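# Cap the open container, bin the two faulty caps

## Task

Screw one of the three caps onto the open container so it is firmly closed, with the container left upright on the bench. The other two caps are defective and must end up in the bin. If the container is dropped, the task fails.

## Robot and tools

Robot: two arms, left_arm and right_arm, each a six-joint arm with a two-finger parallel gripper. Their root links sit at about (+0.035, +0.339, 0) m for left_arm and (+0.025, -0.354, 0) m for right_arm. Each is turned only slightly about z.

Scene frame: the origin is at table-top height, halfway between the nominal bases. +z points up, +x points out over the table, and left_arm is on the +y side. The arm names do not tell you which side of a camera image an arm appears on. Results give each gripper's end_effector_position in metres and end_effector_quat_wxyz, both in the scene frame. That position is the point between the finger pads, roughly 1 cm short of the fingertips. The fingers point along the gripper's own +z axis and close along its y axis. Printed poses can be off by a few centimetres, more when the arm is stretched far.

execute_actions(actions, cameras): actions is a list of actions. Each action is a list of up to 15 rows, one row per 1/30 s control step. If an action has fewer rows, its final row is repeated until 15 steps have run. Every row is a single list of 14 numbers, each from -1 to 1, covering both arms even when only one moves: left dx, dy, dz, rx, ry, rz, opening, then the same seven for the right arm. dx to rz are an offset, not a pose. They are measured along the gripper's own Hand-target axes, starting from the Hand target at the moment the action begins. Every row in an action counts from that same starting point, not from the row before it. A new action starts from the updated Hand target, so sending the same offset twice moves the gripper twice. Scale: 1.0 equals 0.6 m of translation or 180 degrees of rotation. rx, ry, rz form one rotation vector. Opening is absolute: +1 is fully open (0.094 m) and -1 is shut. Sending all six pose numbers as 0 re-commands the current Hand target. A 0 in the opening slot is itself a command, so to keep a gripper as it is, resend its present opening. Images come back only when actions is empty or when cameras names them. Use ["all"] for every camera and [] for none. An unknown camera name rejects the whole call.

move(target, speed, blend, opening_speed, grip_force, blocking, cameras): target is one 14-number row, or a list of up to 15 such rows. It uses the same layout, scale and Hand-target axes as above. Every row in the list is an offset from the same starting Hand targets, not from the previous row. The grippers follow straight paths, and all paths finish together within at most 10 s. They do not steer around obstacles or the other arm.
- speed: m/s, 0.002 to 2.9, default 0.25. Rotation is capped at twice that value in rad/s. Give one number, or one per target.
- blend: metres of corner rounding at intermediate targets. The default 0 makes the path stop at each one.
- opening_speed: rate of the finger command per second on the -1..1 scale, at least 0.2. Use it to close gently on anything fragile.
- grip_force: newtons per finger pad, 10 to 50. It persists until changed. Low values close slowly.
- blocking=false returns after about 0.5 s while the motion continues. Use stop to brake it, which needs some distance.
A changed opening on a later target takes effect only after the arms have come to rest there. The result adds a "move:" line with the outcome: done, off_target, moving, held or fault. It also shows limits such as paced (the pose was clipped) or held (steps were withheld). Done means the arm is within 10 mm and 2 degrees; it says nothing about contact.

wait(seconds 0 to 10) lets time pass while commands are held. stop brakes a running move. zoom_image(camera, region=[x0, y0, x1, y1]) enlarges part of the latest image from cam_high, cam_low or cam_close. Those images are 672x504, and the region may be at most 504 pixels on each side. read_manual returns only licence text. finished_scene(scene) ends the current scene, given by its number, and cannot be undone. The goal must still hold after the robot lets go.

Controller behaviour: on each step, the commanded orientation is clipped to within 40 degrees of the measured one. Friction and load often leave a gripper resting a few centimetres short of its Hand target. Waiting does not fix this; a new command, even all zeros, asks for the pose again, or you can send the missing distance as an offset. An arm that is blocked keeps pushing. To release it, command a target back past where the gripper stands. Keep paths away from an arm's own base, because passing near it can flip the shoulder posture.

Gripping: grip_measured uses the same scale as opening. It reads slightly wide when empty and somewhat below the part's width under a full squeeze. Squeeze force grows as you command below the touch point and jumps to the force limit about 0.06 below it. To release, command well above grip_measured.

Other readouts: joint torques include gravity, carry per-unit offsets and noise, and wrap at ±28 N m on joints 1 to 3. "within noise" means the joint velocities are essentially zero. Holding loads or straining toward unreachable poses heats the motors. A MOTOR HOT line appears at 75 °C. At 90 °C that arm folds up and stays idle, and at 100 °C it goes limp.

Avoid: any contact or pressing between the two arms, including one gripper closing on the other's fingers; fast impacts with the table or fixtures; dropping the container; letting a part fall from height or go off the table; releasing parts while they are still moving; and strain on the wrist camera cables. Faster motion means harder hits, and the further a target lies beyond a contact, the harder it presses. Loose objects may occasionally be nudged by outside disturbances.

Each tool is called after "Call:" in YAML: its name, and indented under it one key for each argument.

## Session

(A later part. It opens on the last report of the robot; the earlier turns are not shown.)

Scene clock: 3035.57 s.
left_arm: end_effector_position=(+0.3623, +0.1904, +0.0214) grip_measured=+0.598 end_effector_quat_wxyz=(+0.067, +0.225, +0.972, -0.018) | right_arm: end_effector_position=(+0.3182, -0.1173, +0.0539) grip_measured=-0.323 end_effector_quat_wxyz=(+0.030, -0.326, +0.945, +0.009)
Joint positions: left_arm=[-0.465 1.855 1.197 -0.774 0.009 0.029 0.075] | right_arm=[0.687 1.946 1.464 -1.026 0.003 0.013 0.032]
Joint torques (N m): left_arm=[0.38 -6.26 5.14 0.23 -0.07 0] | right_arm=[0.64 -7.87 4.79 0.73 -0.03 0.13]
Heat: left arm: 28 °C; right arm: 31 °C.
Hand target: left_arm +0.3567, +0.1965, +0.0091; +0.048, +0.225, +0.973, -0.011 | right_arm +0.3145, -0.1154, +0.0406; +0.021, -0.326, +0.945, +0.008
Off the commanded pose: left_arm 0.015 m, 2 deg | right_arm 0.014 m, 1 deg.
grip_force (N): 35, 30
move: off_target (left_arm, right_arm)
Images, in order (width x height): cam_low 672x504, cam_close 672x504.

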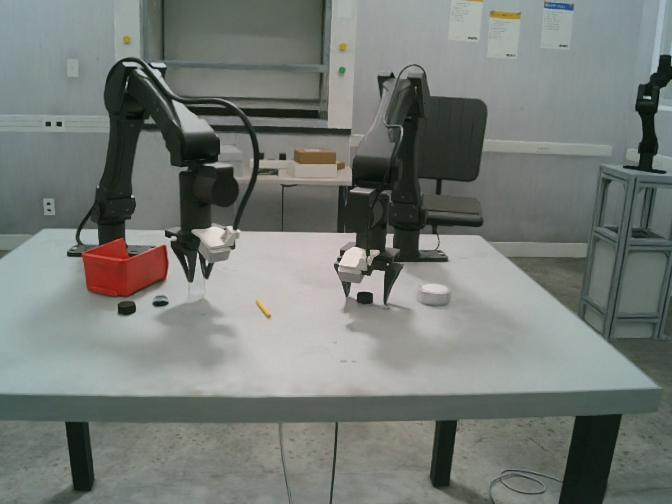

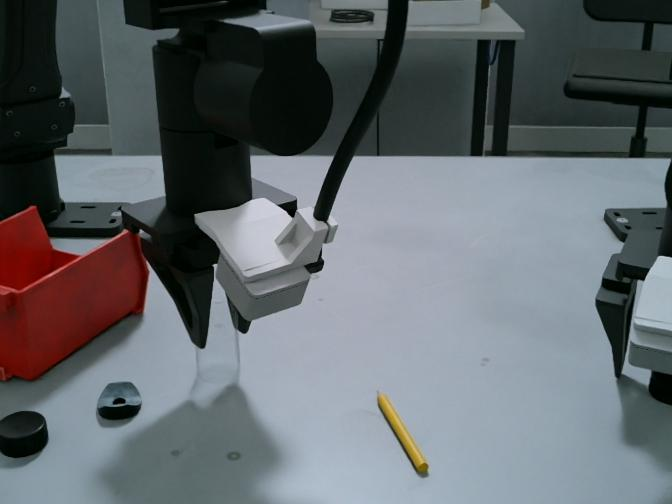

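Call:
move:
  target: [0,0,0,0,0,0,-0.45,0,0,0,0,0,0,-0.45]
  speed: [0.04]
  opening_speed: 0.7
  cameras: ["cam_close","cam_low"]

Call:
zoom_image:
  camera: "cam_low"
  region: [320, 250, 410, 316]

Call:
zoom_image:
  camera: "cam_close"
  region: [572, 290, 672, 420]

Scene clock: 3043.47 s.
left_arm: end_effector_position=(+0.3624, +0.1903, +0.0214) grip_measured=-0.330 end_effector_quat_wxyz=(+0.067, +0.224, +0.972, -0.018) | right_arm: end_effector_position=(+0.3182, -0.1173, +0.0539) grip_measured=-0.323 end_effector_quat_wxyz=(+0.030, -0.326, +0.945, +0.009)
Joint positions: left_arm=[-0.465 1.855 1.197 -0.773 0.009 0.029 0.031] | right_arm=[0.687 1.946 1.464 -1.026 0.003 0.013 0.032]
Joint torques (N m): left_arm=[0.59 -6.05 5.07 0.24 -0.07 0.02] | right_arm=[0.65 -7.92 4.77 0.74 -0.03 0.13]
Heat: left arm: 28 °C; right arm: 31 °C.
Hand target: left_arm +0.3567, +0.1964, +0.0091; +0.048, +0.225, +0.973, -0.011 | right_arm +0.3145, -0.1154, +0.0406; +0.021, -0.326, +0.945, +0.008
Off the commanded pose: left_arm 0.015 m, 2 deg | right_arm 0.014 m, 1 deg.
grip_force (N): 35, 30
move: off_target (left_arm, right_arm)
Images, in order (width x height): cam_low 672x504, cam_close 672x504.

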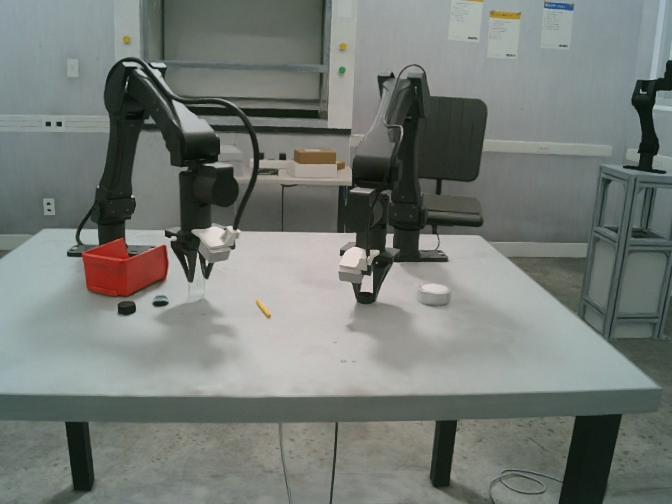

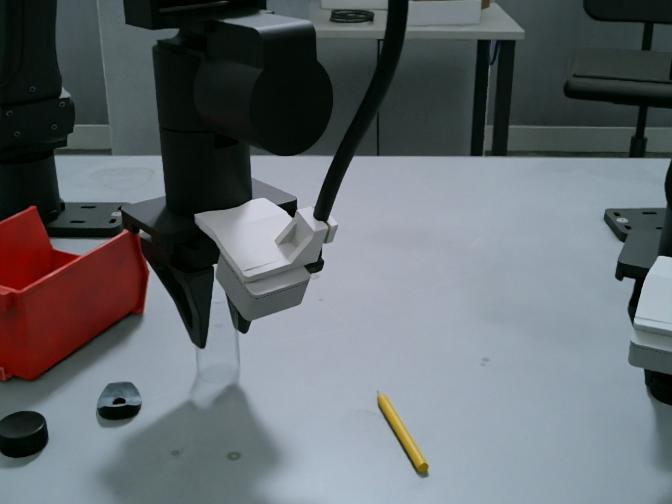

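Scaled by 5.600 from the camera's 672x504 image, which has a finer 960x720 frame.

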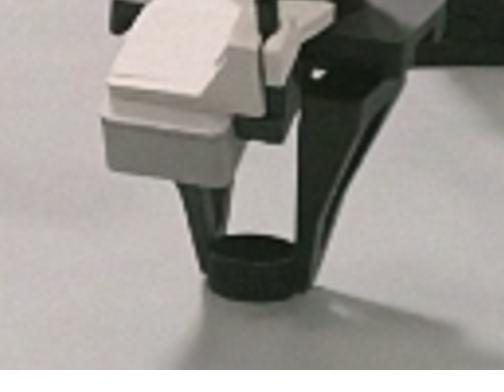

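Scaled by 3.877 from the camera's 672x504 image, which has a finer 960x720 frame.

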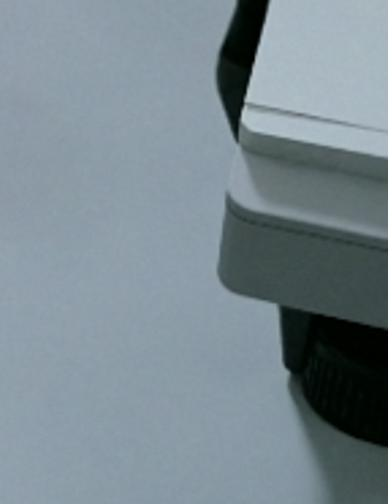

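Call:
move:
  target: [0,0,0,0,0,0,-0.45,0,0,0,0,0,0,0.2]
  speed: [0.04]
  opening_speed: 0.5
  cameras: ["cam_close"]

Call:
zoom_image:
  camera: "cam_close"
  region: [150, 270, 270, 400]

Scene clock: 3049.63 s.
left_arm: end_effector_position=(+0.3624, +0.1903, +0.0214) grip_measured=-0.330 end_effector_quat_wxyz=(+0.067, +0.224, +0.972, -0.018) | right_arm: end_effector_position=(+0.3174, -0.1180, +0.0504) grip_measured=+0.198 end_effector_quat_wxyz=(+0.027, -0.326, +0.945, +0.008)
Joint positions: left_arm=[-0.465 1.855 1.197 -0.773 0.009 0.029 0.031] | right_arm=[0.687 1.951 1.457 -1.02 0.003 0.013 0.056]
Joint torques (N m): left_arm=[0.51 -6.12 5.03 0.23 -0.07 -0.01] | right_arm=[0.65 -8.21 5.35 0.67 -0.03 0.12]
Heat: left arm: 27 °C; right arm: 30 °C.
Hand target: left_arm +0.3567, +0.1964, +0.0091; +0.048, +0.225, +0.973, -0.011 | right_arm +0.3144, -0.1155, +0.0404; +0.020, -0.326, +0.945, +0.007
Off the commanded pose: left_arm 0.015 m, 2 deg | right_arm 0.011 m, 1 deg.
grip_force (N): 35, 30
move: off_target (left_arm, right_arm)
Images, in order (width x height): cam_close 672x504.

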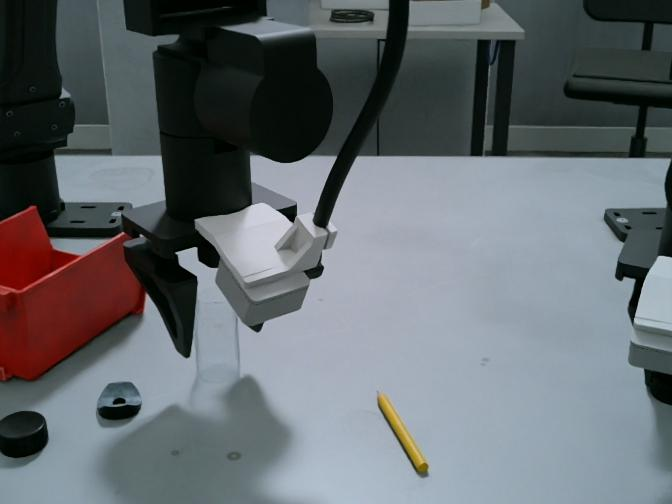

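Scaled by 3.877 from the camera's 672x504 image, which has a finer 960x720 frame.

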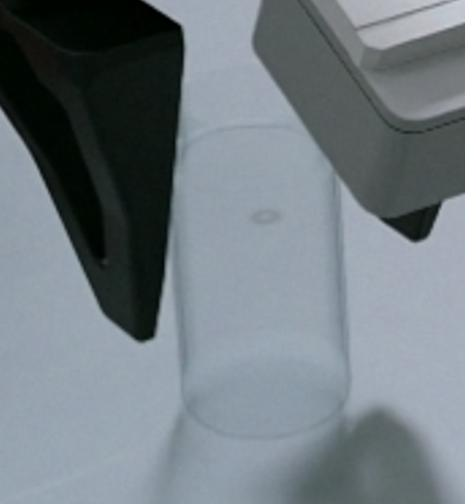

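Call:
move:
  target: [0,0,-0.25,0,0,0,-0.45,0,0,-0.24,0,0,0,0.2]
  speed: [0.15]
  cameras: ["cam_close","cam_low"]

Call:
zoom_image:
  camera: "cam_low"
  region: [320, 200, 410, 316]

Scene clock: 3103.03 s.
left_arm: end_effector_position=(+0.3459, +0.1978, +0.1478) grip_measured=-0.330 end_effector_quat_wxyz=(+0.044, +0.225, +0.973, -0.013) | right_arm: end_effector_position=(+0.3112, -0.1229, +0.1811) grip_measured=+0.198 end_effector_quat_wxyz=(+0.020, -0.326, +0.945, +0.006)
Joint positions: left_arm=[-0.465 1.749 1.584 -1.314 0.009 0.03 0.031] | right_arm=[0.687 1.938 1.965 -1.556 0.003 0.013 0.056]
Joint torques (N m): left_arm=[0.54 -8.94 8.32 -0.12 -0.07 0.02] | right_arm=[0.68 -9.06 7.99 0.32 -0.05 0.13]
Heat: left arm: 26 °C; right arm: 29 °C.
Hand target: left_arm +0.3433, +0.2028, +0.1583; +0.048, +0.225, +0.973, -0.011 | right_arm +0.3096, -0.1194, +0.1843; +0.021, -0.326, +0.945, +0.007
Off the commanded pose: left_arm 0.012 m, 1 deg | right_arm 0.005 m, 0 deg.
grip_force (N): 35, 30
move: off_target (left_arm)
Images, in order (width x height): cam_low 672x504, cam_close 672x504.

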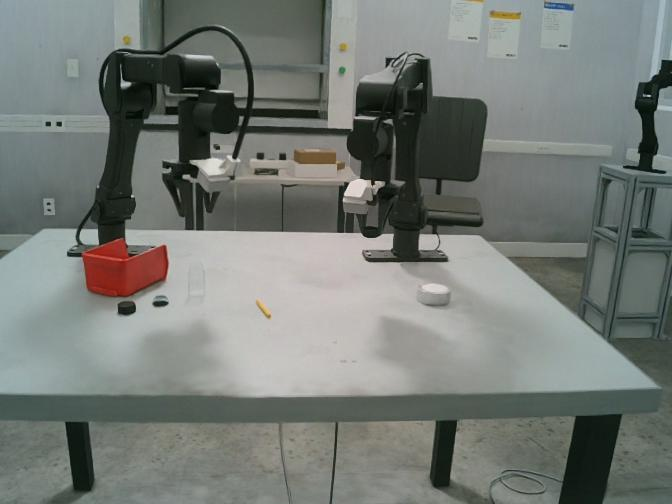

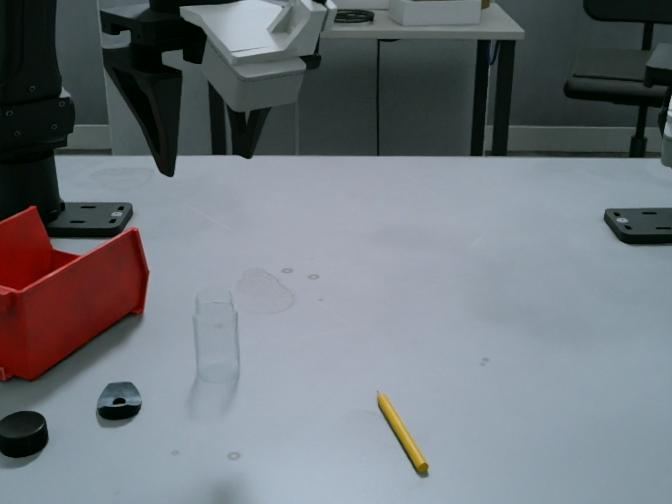

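Scaled by 4.345 from the camera's 672x504 image, which has a finer 960x720 frame.

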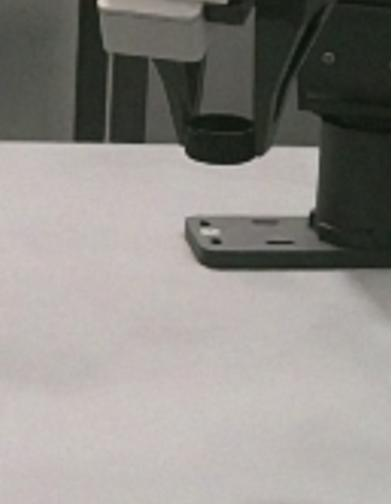

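Call:
move:
  target: [-0.0138,-0.3719,-0.0518,0.3033,-0.4445,0.2472,-0.45,0.1090,0.0208,-0.0143,-0.4843,-0.1578,0.1741,0.6]
  speed: [0.25]
  cameras: ["cam_close","cam_low","cam_high"]

Scene clock: 3130.37 s.
left_arm: end_effector_position=(+0.2539, +0.0019, +0.1956) grip_measured=-0.330 end_effector_quat_wxyz=(+0.535, +0.469, +0.473, -0.519) | right_arm: end_effector_position=(+0.2531, -0.1484, +0.1839) grip_measured=+0.598 end_effector_quat_wxyz=(-0.040, -0.025, +0.716, +0.697)
Joint positions: left_arm=[-0.677 1.748 0.483 1.447 0.908 -0.133 0.031] | right_arm=[0.113 1.513 0.742 -0.445 -1.543 0.377 0.075]
Joint torques (N m): left_arm=[-0.51 -4.48 4.78 1.3 0.08 -0.08] | right_arm=[-0.64 -6.67 4.92 0.98 -0.87 0.06]
Heat: left arm: 26 °C; right arm: 29 °C.
Hand target: left_arm +0.2503, +0.0000, +0.1899; +0.526, +0.473, +0.473, -0.525 | right_arm +0.2501, -0.1500, +0.1900; +0.000, +0.001, +0.696, +0.718
Off the commanded pose: left_arm 0.007 m, 1 deg | right_arm 0.007 m, 6 deg.
grip_force (N): 35, 30
move: off_target (right_arm)

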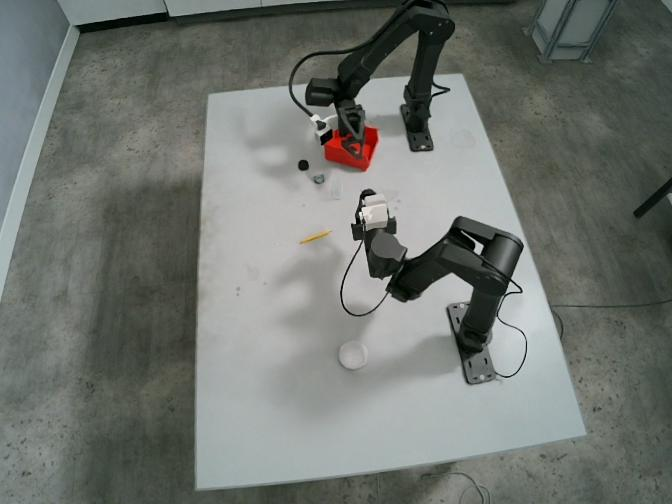

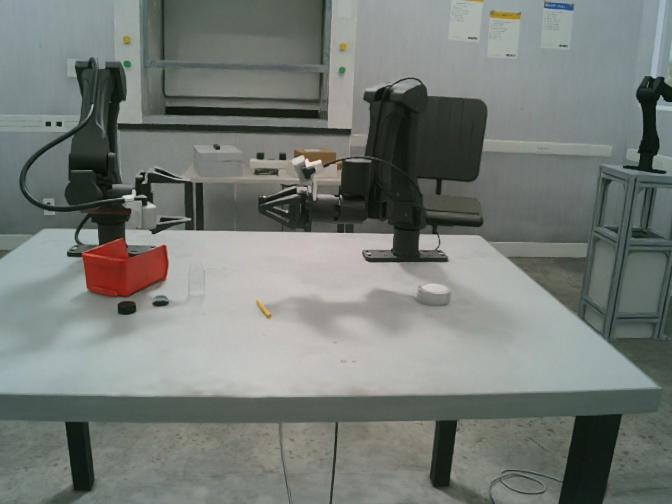

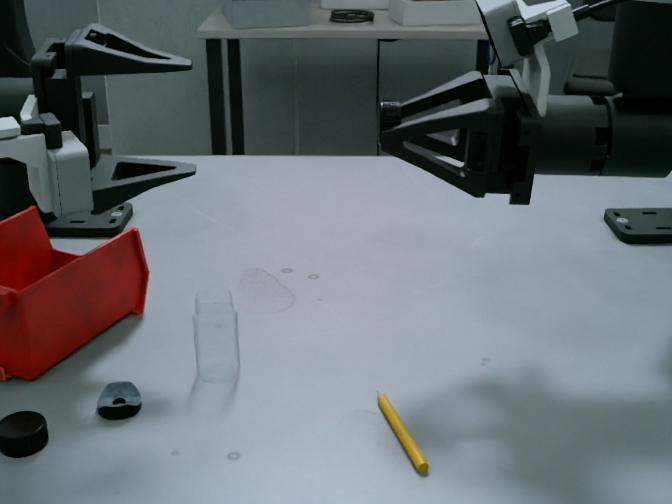

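Call:
zoom_image:
  camera: "cam_close"
  region: [160, 40, 440, 220]

Call:
zoom_image:
  camera: "cam_close"
  region: [360, 80, 440, 160]

Call:
zoom_image:
  camera: "cam_low"
  region: [120, 150, 340, 260]

Call:
zoom_image:
  camera: "cam_high"
  region: [300, 80, 420, 240]

Scaled by 1.800 from the camera's 672x504 image, which has a finer 960x720 frame.

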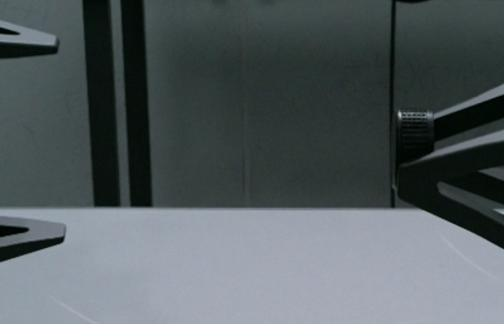

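Scaled by 6.300 from the camera's 672x504 image, which has a finer 960x720 frame.

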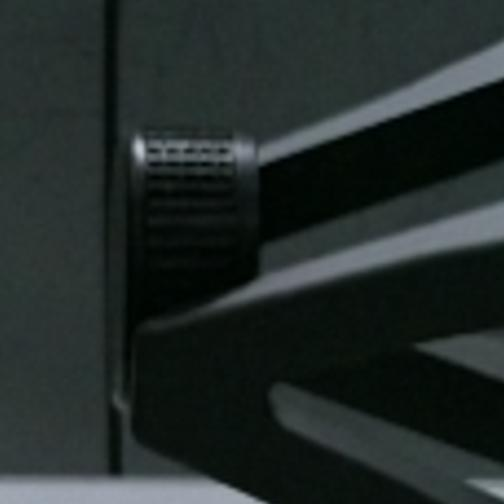

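Scaled by 2.291 from the camera's 672x504 image, which has a finer 960x720 frame.

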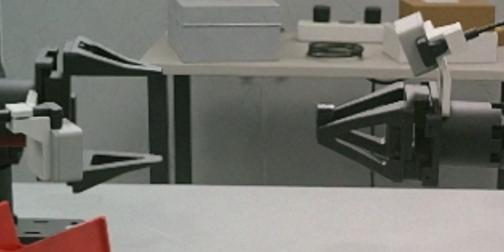

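Scaled by 3.150 from the camera's 672x504 image, which has a finer 960x720 frame.

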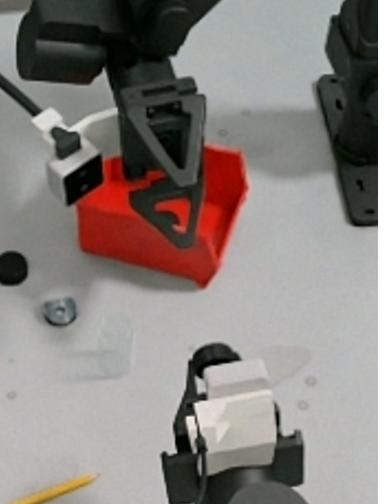

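Call:
move:
  target: [0,0,0,0,0,0,-0.45,0,-0.0121,0.1747,0,0,0,0.6]
  speed: [0.12]
  cameras: ["cam_close","cam_low","cam_high"]

Call:
zoom_image:
  camera: "cam_close"
  region: [260, 40, 440, 220]

Call:
zoom_image:
  camera: "cam_high"
  region: [320, 120, 420, 220]

Scene clock: 3155.87 s.
left_arm: end_effector_position=(+0.2539, +0.0020, +0.1957) grip_measured=-0.330 end_effector_quat_wxyz=(+0.535, +0.469, +0.473, -0.519) | right_arm: end_effector_position=(+0.2522, -0.0464, +0.1915) grip_measured=+0.598 end_effector_quat_wxyz=(+0.002, -0.004, +0.695, +0.719)
Joint positions: left_arm=[-0.677 1.748 0.483 1.448 0.908 -0.133 0.031] | right_arm=[0.516 1.643 0.479 1.233 -1.067 1.623 0.075]
Joint torques (N m): left_arm=[-0.46 -4.46 4.88 1.3 0.11 -0.08] | right_arm=[0.68 -4.67 4.21 1.92 0.14 0]
Heat: left arm: 28 °C; right arm: 28 °C.
Hand target: left_arm +0.2503, +0.0000, +0.1899; +0.526, +0.473, +0.473, -0.525 | right_arm +0.2502, -0.0450, +0.1859; +0.000, +0.001, +0.696, +0.718
Off the commanded pose: left_arm 0.007 m, 1 deg | right_arm 0.006 m, 1 deg.
grip_force (N): 35, 30
move: done

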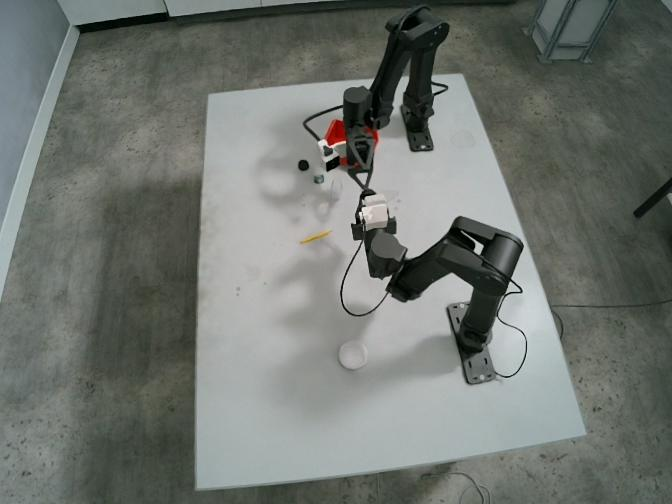

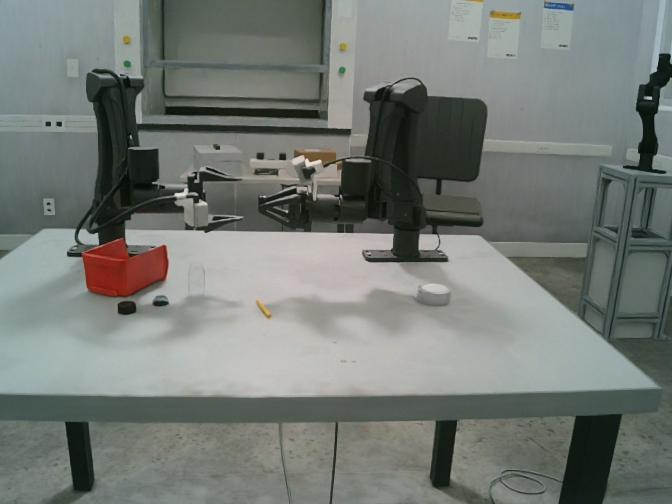

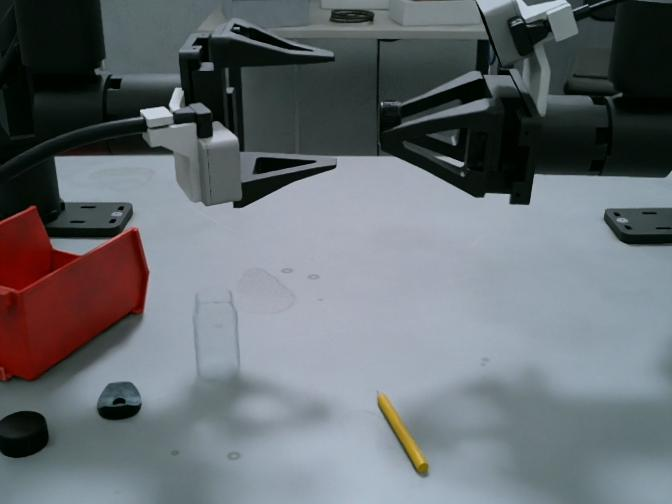

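Scaled by 2.800 from the camera's 672x504 image, which has a finer 960x720 frame.

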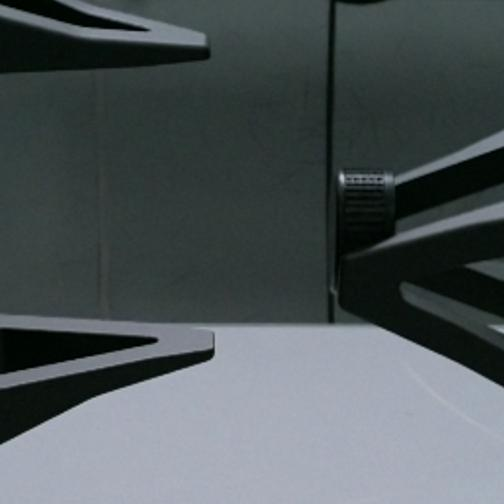

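Scaled by 5.040 from the camera's 672x504 image, which has a finer 960x720 frame.

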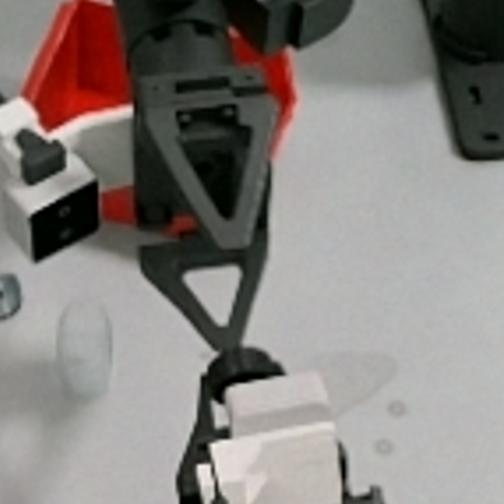

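Call:
move:
  target: [0,0,0,0,0,0,-0.45,0.0033,-0.015,0,0,0,0,0.6]
  speed: [0.06]
  cameras: ["cam_close"]

Call:
zoom_image:
  camera: "cam_close"
  region: [260, 40, 440, 220]

Scene clock: 3169.77 s.
left_arm: end_effector_position=(+0.2539, +0.0020, +0.1957) grip_measured=-0.330 end_effector_quat_wxyz=(+0.535, +0.469, +0.473, -0.519) | right_arm: end_effector_position=(+0.2500, -0.0460, +0.1820) grip_measured=+0.598 end_effector_quat_wxyz=(+0.001, -0.003, +0.696, +0.718)
Joint positions: left_arm=[-0.677 1.748 0.483 1.448 0.908 -0.133 0.031] | right_arm=[0.521 1.681 0.46 1.287 -1.062 1.623 0.075]
Joint torques (N m): left_arm=[-0.51 -4.55 4.85 1.32 0.09 -0.05] | right_arm=[0.69 -4.78 3.97 1.89 0.15 0.03]
Heat: left arm: 29 °C; right arm: 28 °C.
Hand target: left_arm +0.2503, +0.0000, +0.1899; +0.526, +0.473, +0.473, -0.525 | right_arm +0.2481, -0.0447, +0.1770; +0.000, +0.001, +0.696, +0.718
Off the commanded pose: left_arm 0.007 m, 1 deg | right_arm 0.005 m, 0 deg.
grip_force (N): 35, 30
move: done
Images, in order (width x height): cam_close 672x504.

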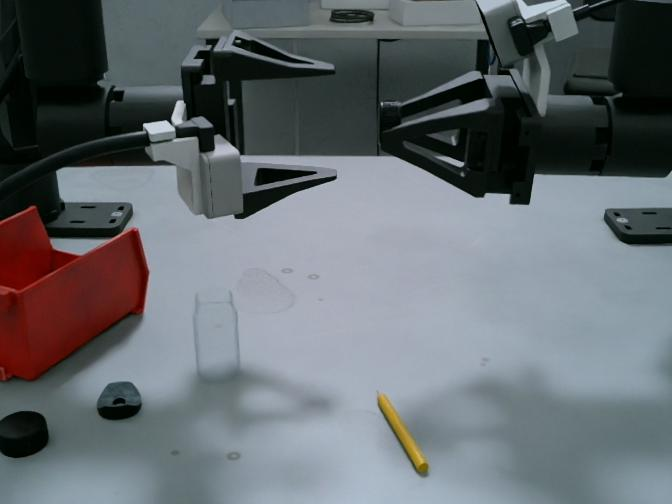

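Scaled by 2.800 from the camera's 672x504 image, which has a finer 960x720 frame.

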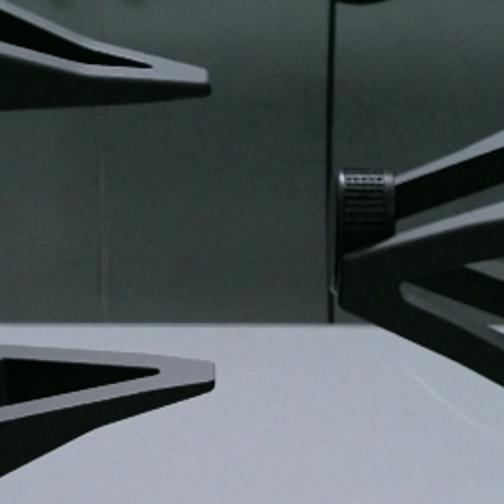

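Call:
move:
  target: [0,0,0,0,0,0,-0.45,0,-0.0023,0.072,0,0,0,0.6]
  speed: [0.05]
  cameras: ["cam_close","cam_high"]

Call:
zoom_image:
  camera: "cam_close"
  region: [340, 60, 460, 180]

Call:
zoom_image:
  camera: "cam_high"
  region: [340, 150, 400, 210]

Scene clock: 3175.90 s.
left_arm: end_effector_position=(+0.2539, +0.0020, +0.1957) grip_measured=-0.330 end_effector_quat_wxyz=(+0.535, +0.469, +0.473, -0.519) | right_arm: end_effector_position=(+0.2442, -0.0064, +0.1781) grip_measured=+0.598 end_effector_quat_wxyz=(-0.004, +0.000, +0.695, +0.719)
Joint positions: left_arm=[-0.677 1.748 0.483 1.448 0.908 -0.133 0.031] | right_arm=[0.656 1.752 0.525 1.284 -0.93 1.623 0.075]
Joint torques (N m): left_arm=[-0.46 -4.42 4.79 1.28 0.07 -0.09] | right_arm=[0.51 -5.39 6.76 1.65 0.17 -0.09]
Heat: left arm: 29 °C; right arm: 28 °C.
Hand target: left_arm +0.2503, +0.0000, +0.1899; +0.526, +0.473, +0.473, -0.525 | right_arm +0.2482, -0.0015, +0.1769; +0.000, +0.001, +0.696, +0.718
Off the commanded pose: left_arm 0.007 m, 1 deg | right_arm 0.006 m, 1 deg.
grip_force (N): 35, 30
move: done
Images, in order (width x height): cam_high 672x504, cam_close 672x504.

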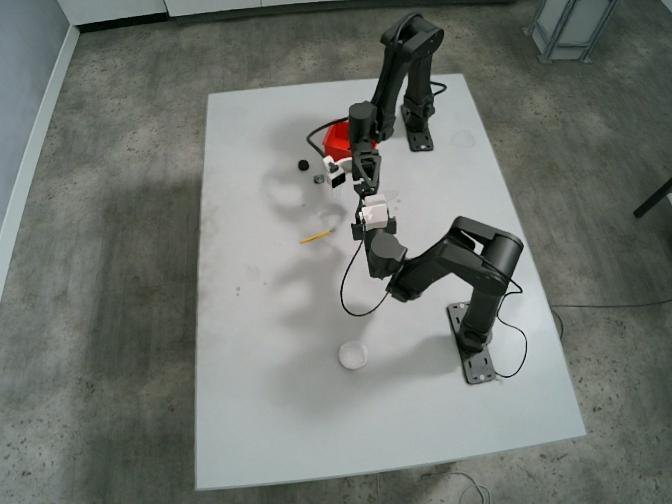

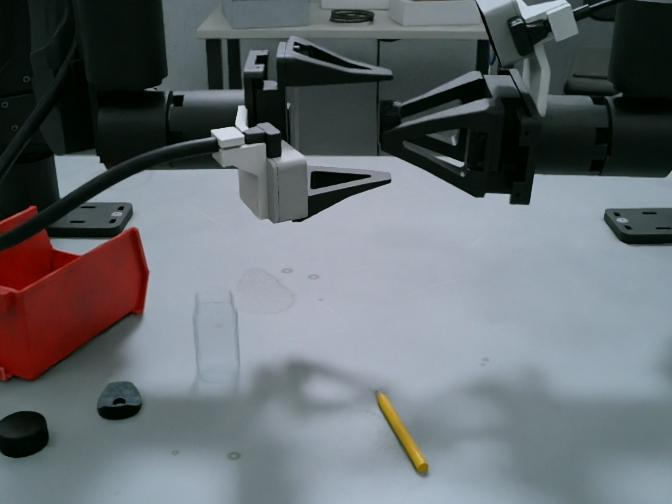

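Scaled by 4.200 from the camera's 672x504 image, which has a finer 960x720 frame.

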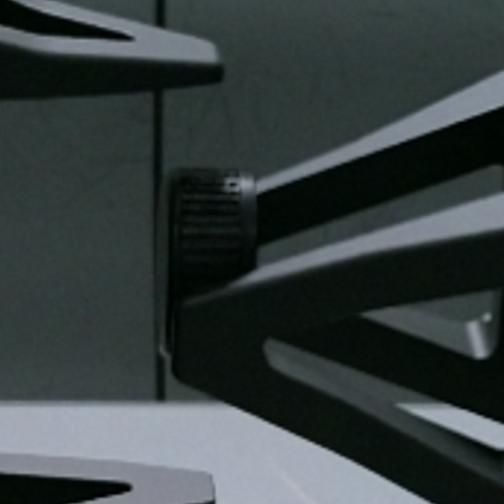

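Scaled by 8.400 from the camera's 672x504 image, which has a finer 960x720 frame.

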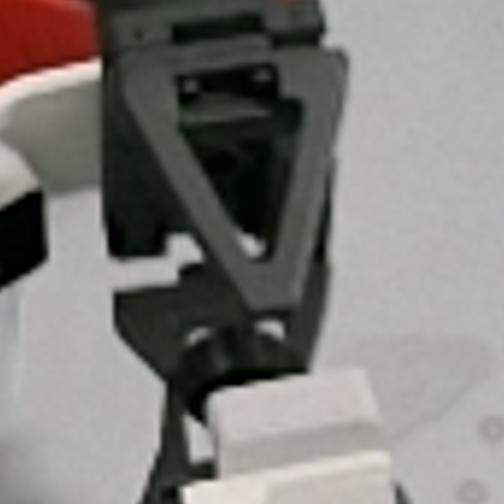

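Call:
move:
  target: [0,0,0,0,0,0,-0.45,-0.01,0.002,0.0075,0,0,0,0.6]
  speed: [0.05]
  cameras: ["cam_close","cam_high"]

Call:
zoom_image:
  camera: "cam_close"
  region: [340, 60, 460, 180]

Call:
zoom_image:
  camera: "cam_high"
  region: [340, 150, 400, 210]

Scene clock: 3181.73 s.
left_arm: end_effector_position=(+0.2539, +0.0020, +0.1957) grip_measured=-0.330 end_effector_quat_wxyz=(+0.535, +0.469, +0.473, -0.519) | right_arm: end_effector_position=(+0.2503, -0.0019, +0.1801) grip_measured=+0.598 end_effector_quat_wxyz=(-0.003, +0.000, +0.694, +0.720)
Joint positions: left_arm=[-0.677 1.748 0.483 1.448 0.908 -0.133 0.031] | right_arm=[0.656 1.767 0.557 1.27 -0.929 1.623 0.075]
Joint torques (N m): left_arm=[-0.49 -4.52 4.82 1.29 0.07 -0.07] | right_arm=[0.51 -5.56 6.86 1.62 0.13 -0.09]
Heat: left arm: 29 °C; right arm: 28 °C.
Hand target: left_arm +0.2503, +0.0000, +0.1899; +0.526, +0.473, +0.473, -0.525 | right_arm +0.2542, +0.0030, +0.1784; +0.000, +0.001, +0.696, +0.718
Off the commanded pose: left_arm 0.007 m, 1 deg | right_arm 0.007 m, 1 deg.
grip_force (N): 35, 30
move: done
Images, in order (width x height): cam_high 672x504, cam_close 672x504.

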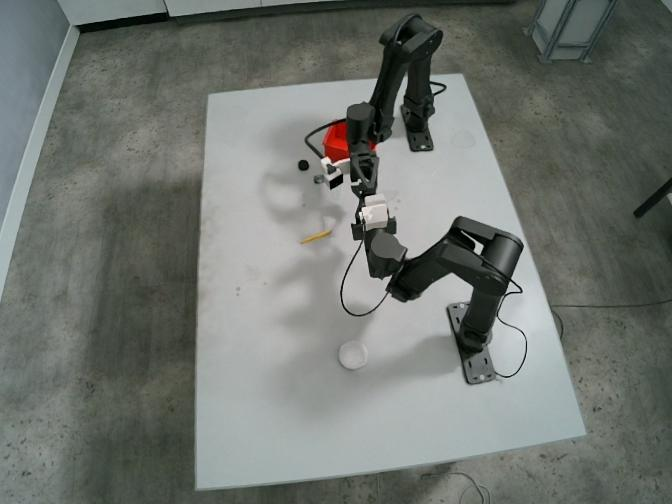

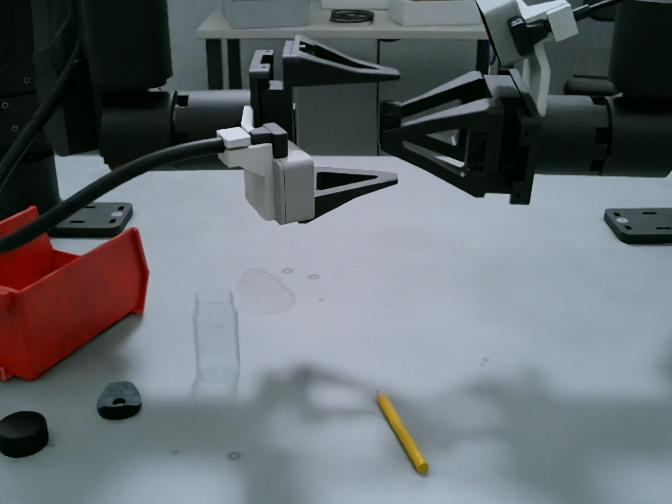

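Scaled by 4.200 from the camera's 672x504 image, which has a finer 960x720 frame.

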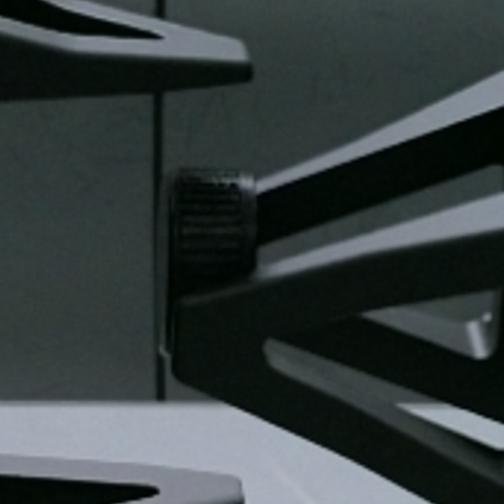

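Scaled by 8.400 from the camera's 672x504 image, which has a finer 960x720 frame.

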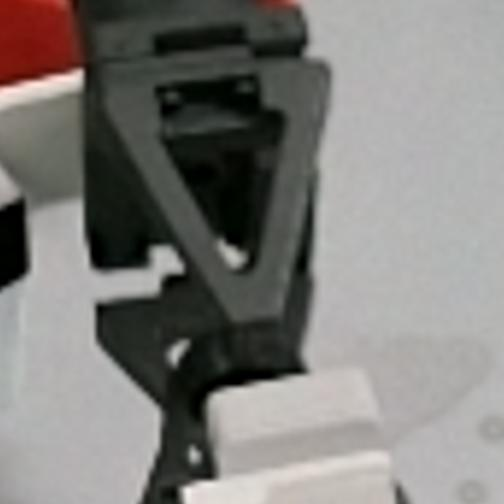

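Call:
move:
  target: [0,0,0,0,0,0,-0.45,0,0.0055,0,0,0,0,0.6]
  speed: [0.04]
  cameras: ["cam_close"]

Call:
zoom_image:
  camera: "cam_close"
  region: [340, 60, 460, 180]

Scene clock: 3186.37 s.
left_arm: end_effector_position=(+0.2539, +0.0020, +0.1957) grip_measured=-0.330 end_effector_quat_wxyz=(+0.535, +0.469, +0.473, -0.519) | right_arm: end_effector_position=(+0.2504, -0.0018, +0.1771) grip_measured=+0.598 end_effector_quat_wxyz=(-0.008, +0.005, +0.698, +0.716)
Joint positions: left_arm=[-0.677 1.748 0.483 1.448 0.908 -0.133 0.031] | right_arm=[0.656 1.767 0.557 1.253 -0.929 1.623 0.075]
Joint torques (N m): left_arm=[-0.44 -4.53 4.79 1.3 0.11 -0.12] | right_arm=[0.46 -6.58 7.17 1.53 0.13 -0.07]
Heat: left arm: 29 °C; right arm: 28 °C.
Hand target: left_arm +0.2503, +0.0000, +0.1899; +0.526, +0.473, +0.473, -0.525 | right_arm +0.2542, +0.0028, +0.1817; +0.000, +0.001, +0.696, +0.718
Off the commanded pose: left_arm 0.007 m, 1 deg | right_arm 0.008 m, 1 deg.
grip_force (N): 35, 30
move: done
Images, in order (width x height): cam_close 672x504.

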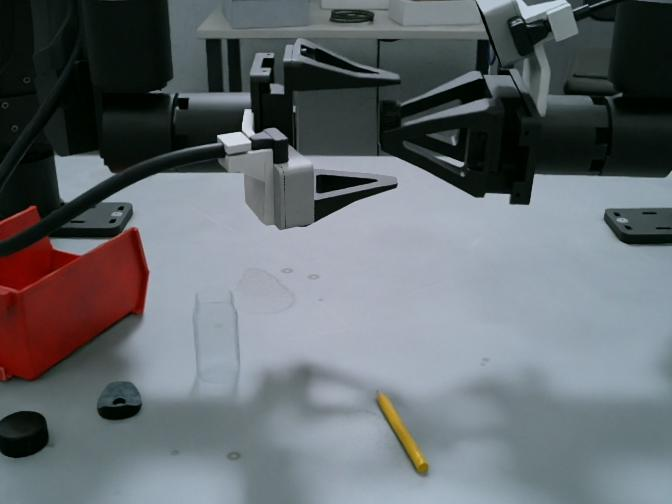

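Scaled by 4.200 from the camera's 672x504 image, which has a finer 960x720 frame.

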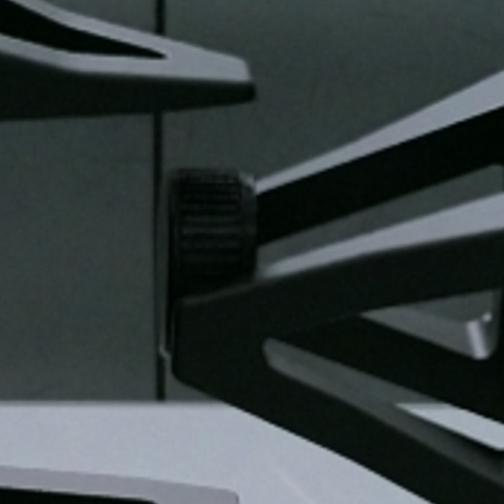

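Call:
move:
  target: [0,0,0,0,0,0,-0.45,0,0.0225,0,-0.0172,0,0,0.6]
  speed: [0.04]
  cameras: ["cam_close"]

Call:
zoom_image:
  camera: "cam_close"
  region: [340, 60, 460, 180]

Scene clock: 3195.00 s.
left_arm: end_effector_position=(+0.2539, +0.0020, +0.1957) grip_measured=-0.330 end_effector_quat_wxyz=(+0.535, +0.469, +0.473, -0.519) | right_arm: end_effector_position=(+0.2504, -0.0023, +0.1880) grip_measured=+0.598 end_effector_quat_wxyz=(-0.011, +0.008, +0.685, +0.729)
Joint positions: left_arm=[-0.677 1.748 0.483 1.448 0.908 -0.133 0.031] | right_arm=[0.656 1.767 0.557 1.314 -0.926 1.68 0.075]
Joint torques (N m): left_arm=[-0.65 -4.48 4.9 1.28 0.07 -0.09] | right_arm=[0.5 -5.74 7.08 1.97 0.18 0.06]
Heat: left arm: 29 °C; right arm: 28 °C.
Hand target: left_arm +0.2503, +0.0000, +0.1899; +0.526, +0.473, +0.473, -0.525 | right_arm +0.2543, +0.0024, +0.1951; +0.000, +0.001, +0.677, +0.736
Off the commanded pose: left_arm 0.007 m, 1 deg | right_arm 0.009 m, 2 deg.
grip_force (N): 35, 30
move: done
Images, in order (width x height): cam_close 672x504.

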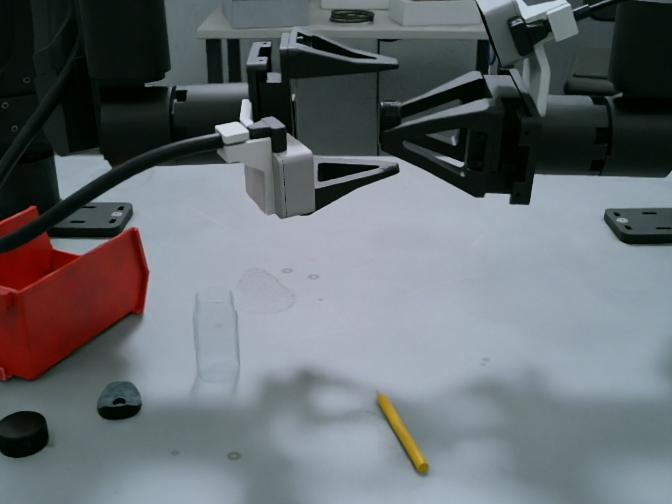

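Scaled by 4.200 from the camera's 672x504 image, which has a finer 960x720 frame.

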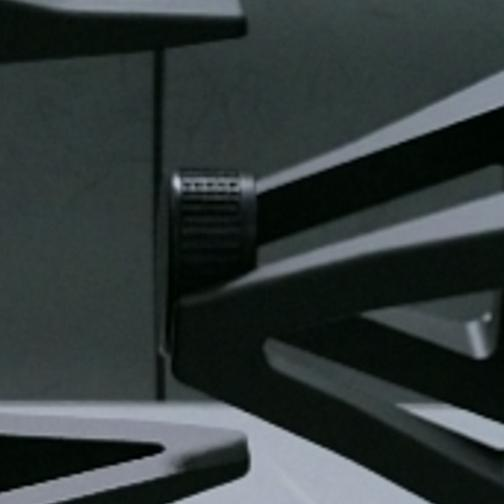

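Call:
move:
  target: [0,0,0,0,0,0,-0.45,0,-0.0138,0,0.0105,0,0,0.6]
  speed: [0.04]
  cameras: ["cam_close"]

Call:
zoom_image:
  camera: "cam_close"
  region: [340, 60, 460, 180]

Scene clock: 3199.73 s.
left_arm: end_effector_position=(+0.2539, +0.0020, +0.1957) grip_measured=-0.330 end_effector_quat_wxyz=(+0.535, +0.469, +0.473, -0.519) | right_arm: end_effector_position=(+0.2507, -0.0021, +0.1839) grip_measured=+0.598 end_effector_quat_wxyz=(-0.010, +0.007, +0.690, +0.724)
Joint positions: left_arm=[-0.677 1.748 0.483 1.448 0.908 -0.133 0.031] | right_arm=[0.656 1.767 0.557 1.291 -0.926 1.66 0.075]
Joint torques (N m): left_arm=[-0.55 -4.44 4.86 1.31 0.09 -0.08] | right_arm=[0.58 -6.16 7.19 1.6 0.14 -0.17]
Heat: left arm: 29 °C; right arm: 28 °C.
Hand target: left_arm +0.2503, +0.0000, +0.1899; +0.526, +0.473, +0.473, -0.525 | right_arm +0.2542, +0.0031, +0.1869; +0.000, +0.001, +0.689, +0.725
Off the commanded pose: left_arm 0.007 m, 1 deg | right_arm 0.007 m, 1 deg.
grip_force (N): 35, 30
move: done
Images, in order (width x height): cam_close 672x504.

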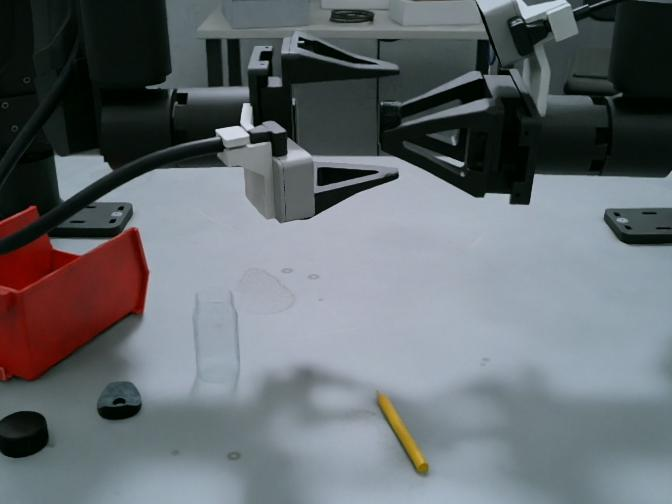

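Scaled by 4.200 from the camera's 672x504 image, which has a finer 960x720 frame.

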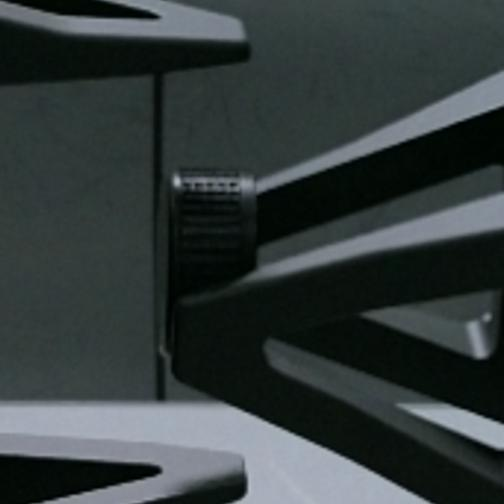

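Call:
move:
  target: [0,0,0,0,0,0,-0.45,0,0,0,0,0,0,-0.45]
  speed: [0.04]
  opening_speed: 0.6
  cameras: ["cam_close","cam_high"]

Call:
zoom_image:
  camera: "cam_close"
  region: [340, 60, 460, 180]

Call:
zoom_image:
  camera: "cam_high"
  region: [340, 150, 400, 210]

Scene clock: 3205.03 s.
left_arm: end_effector_position=(+0.2537, +0.0020, +0.1957) grip_measured=-0.330 end_effector_quat_wxyz=(+0.535, +0.470, +0.473, -0.520) | right_arm: end_effector_position=(+0.2514, -0.0016, +0.1851) grip_measured=-0.329 end_effector_quat_wxyz=(-0.008, +0.006, +0.689, +0.725)
Joint positions: left_arm=[-0.677 1.748 0.483 1.448 0.909 -0.134 0.031] | right_arm=[0.656 1.767 0.561 1.29 -0.926 1.659 0.032]
Joint torques (N m): left_arm=[-0.62 -4.48 4.85 1.28 0.06 -0.08] | right_arm=[0.59 -6.15 6.84 1.63 0.14 -0.17]
Heat: left arm: 29 °C; right arm: 28 °C.
Hand target: left_arm +0.2503, +0.0000, +0.1900; +0.526, +0.473, +0.473, -0.525 | right_arm +0.2542, +0.0031, +0.1869; +0.000, +0.001, +0.689, +0.725
Off the commanded pose: left_arm 0.007 m, 1 deg | right_arm 0.006 m, 1 deg.
grip_force (N): 35, 30
move: done
Images, in order (width x height): cam_high 672x504, cam_close 672x504.

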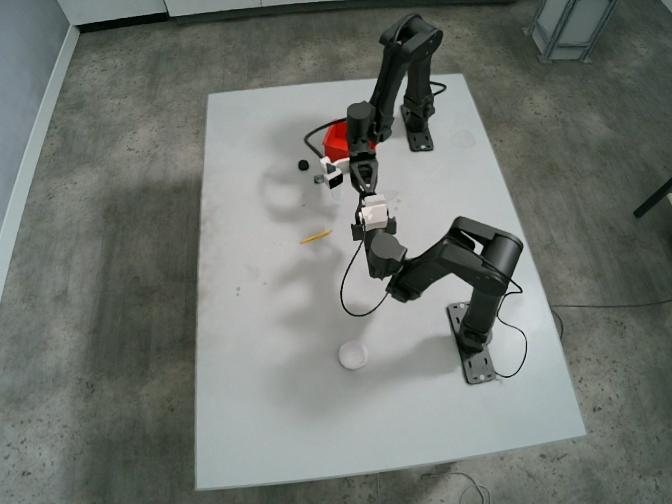

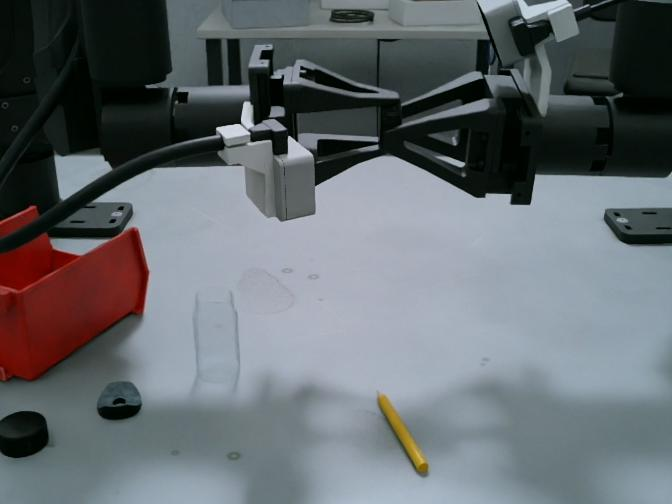

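Scaled by 4.200 from the camera's 672x504 image, which has a finer 960x720 frame.

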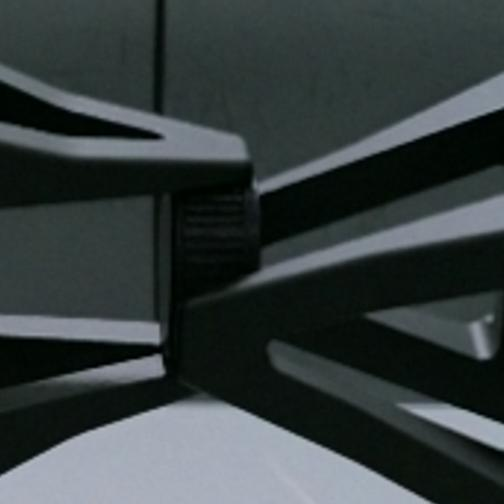

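Scaled by 8.400 from the camera's 672x504 image, which has a finer 960x720 frame.

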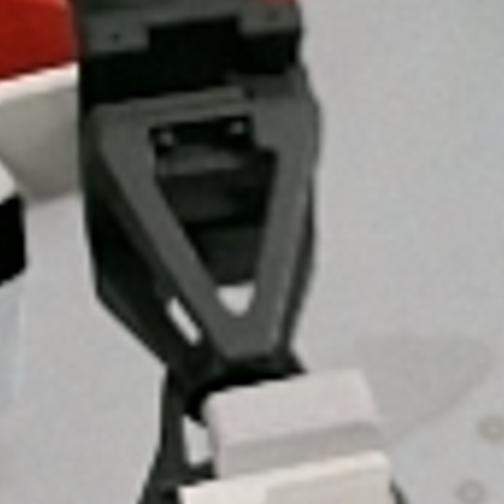

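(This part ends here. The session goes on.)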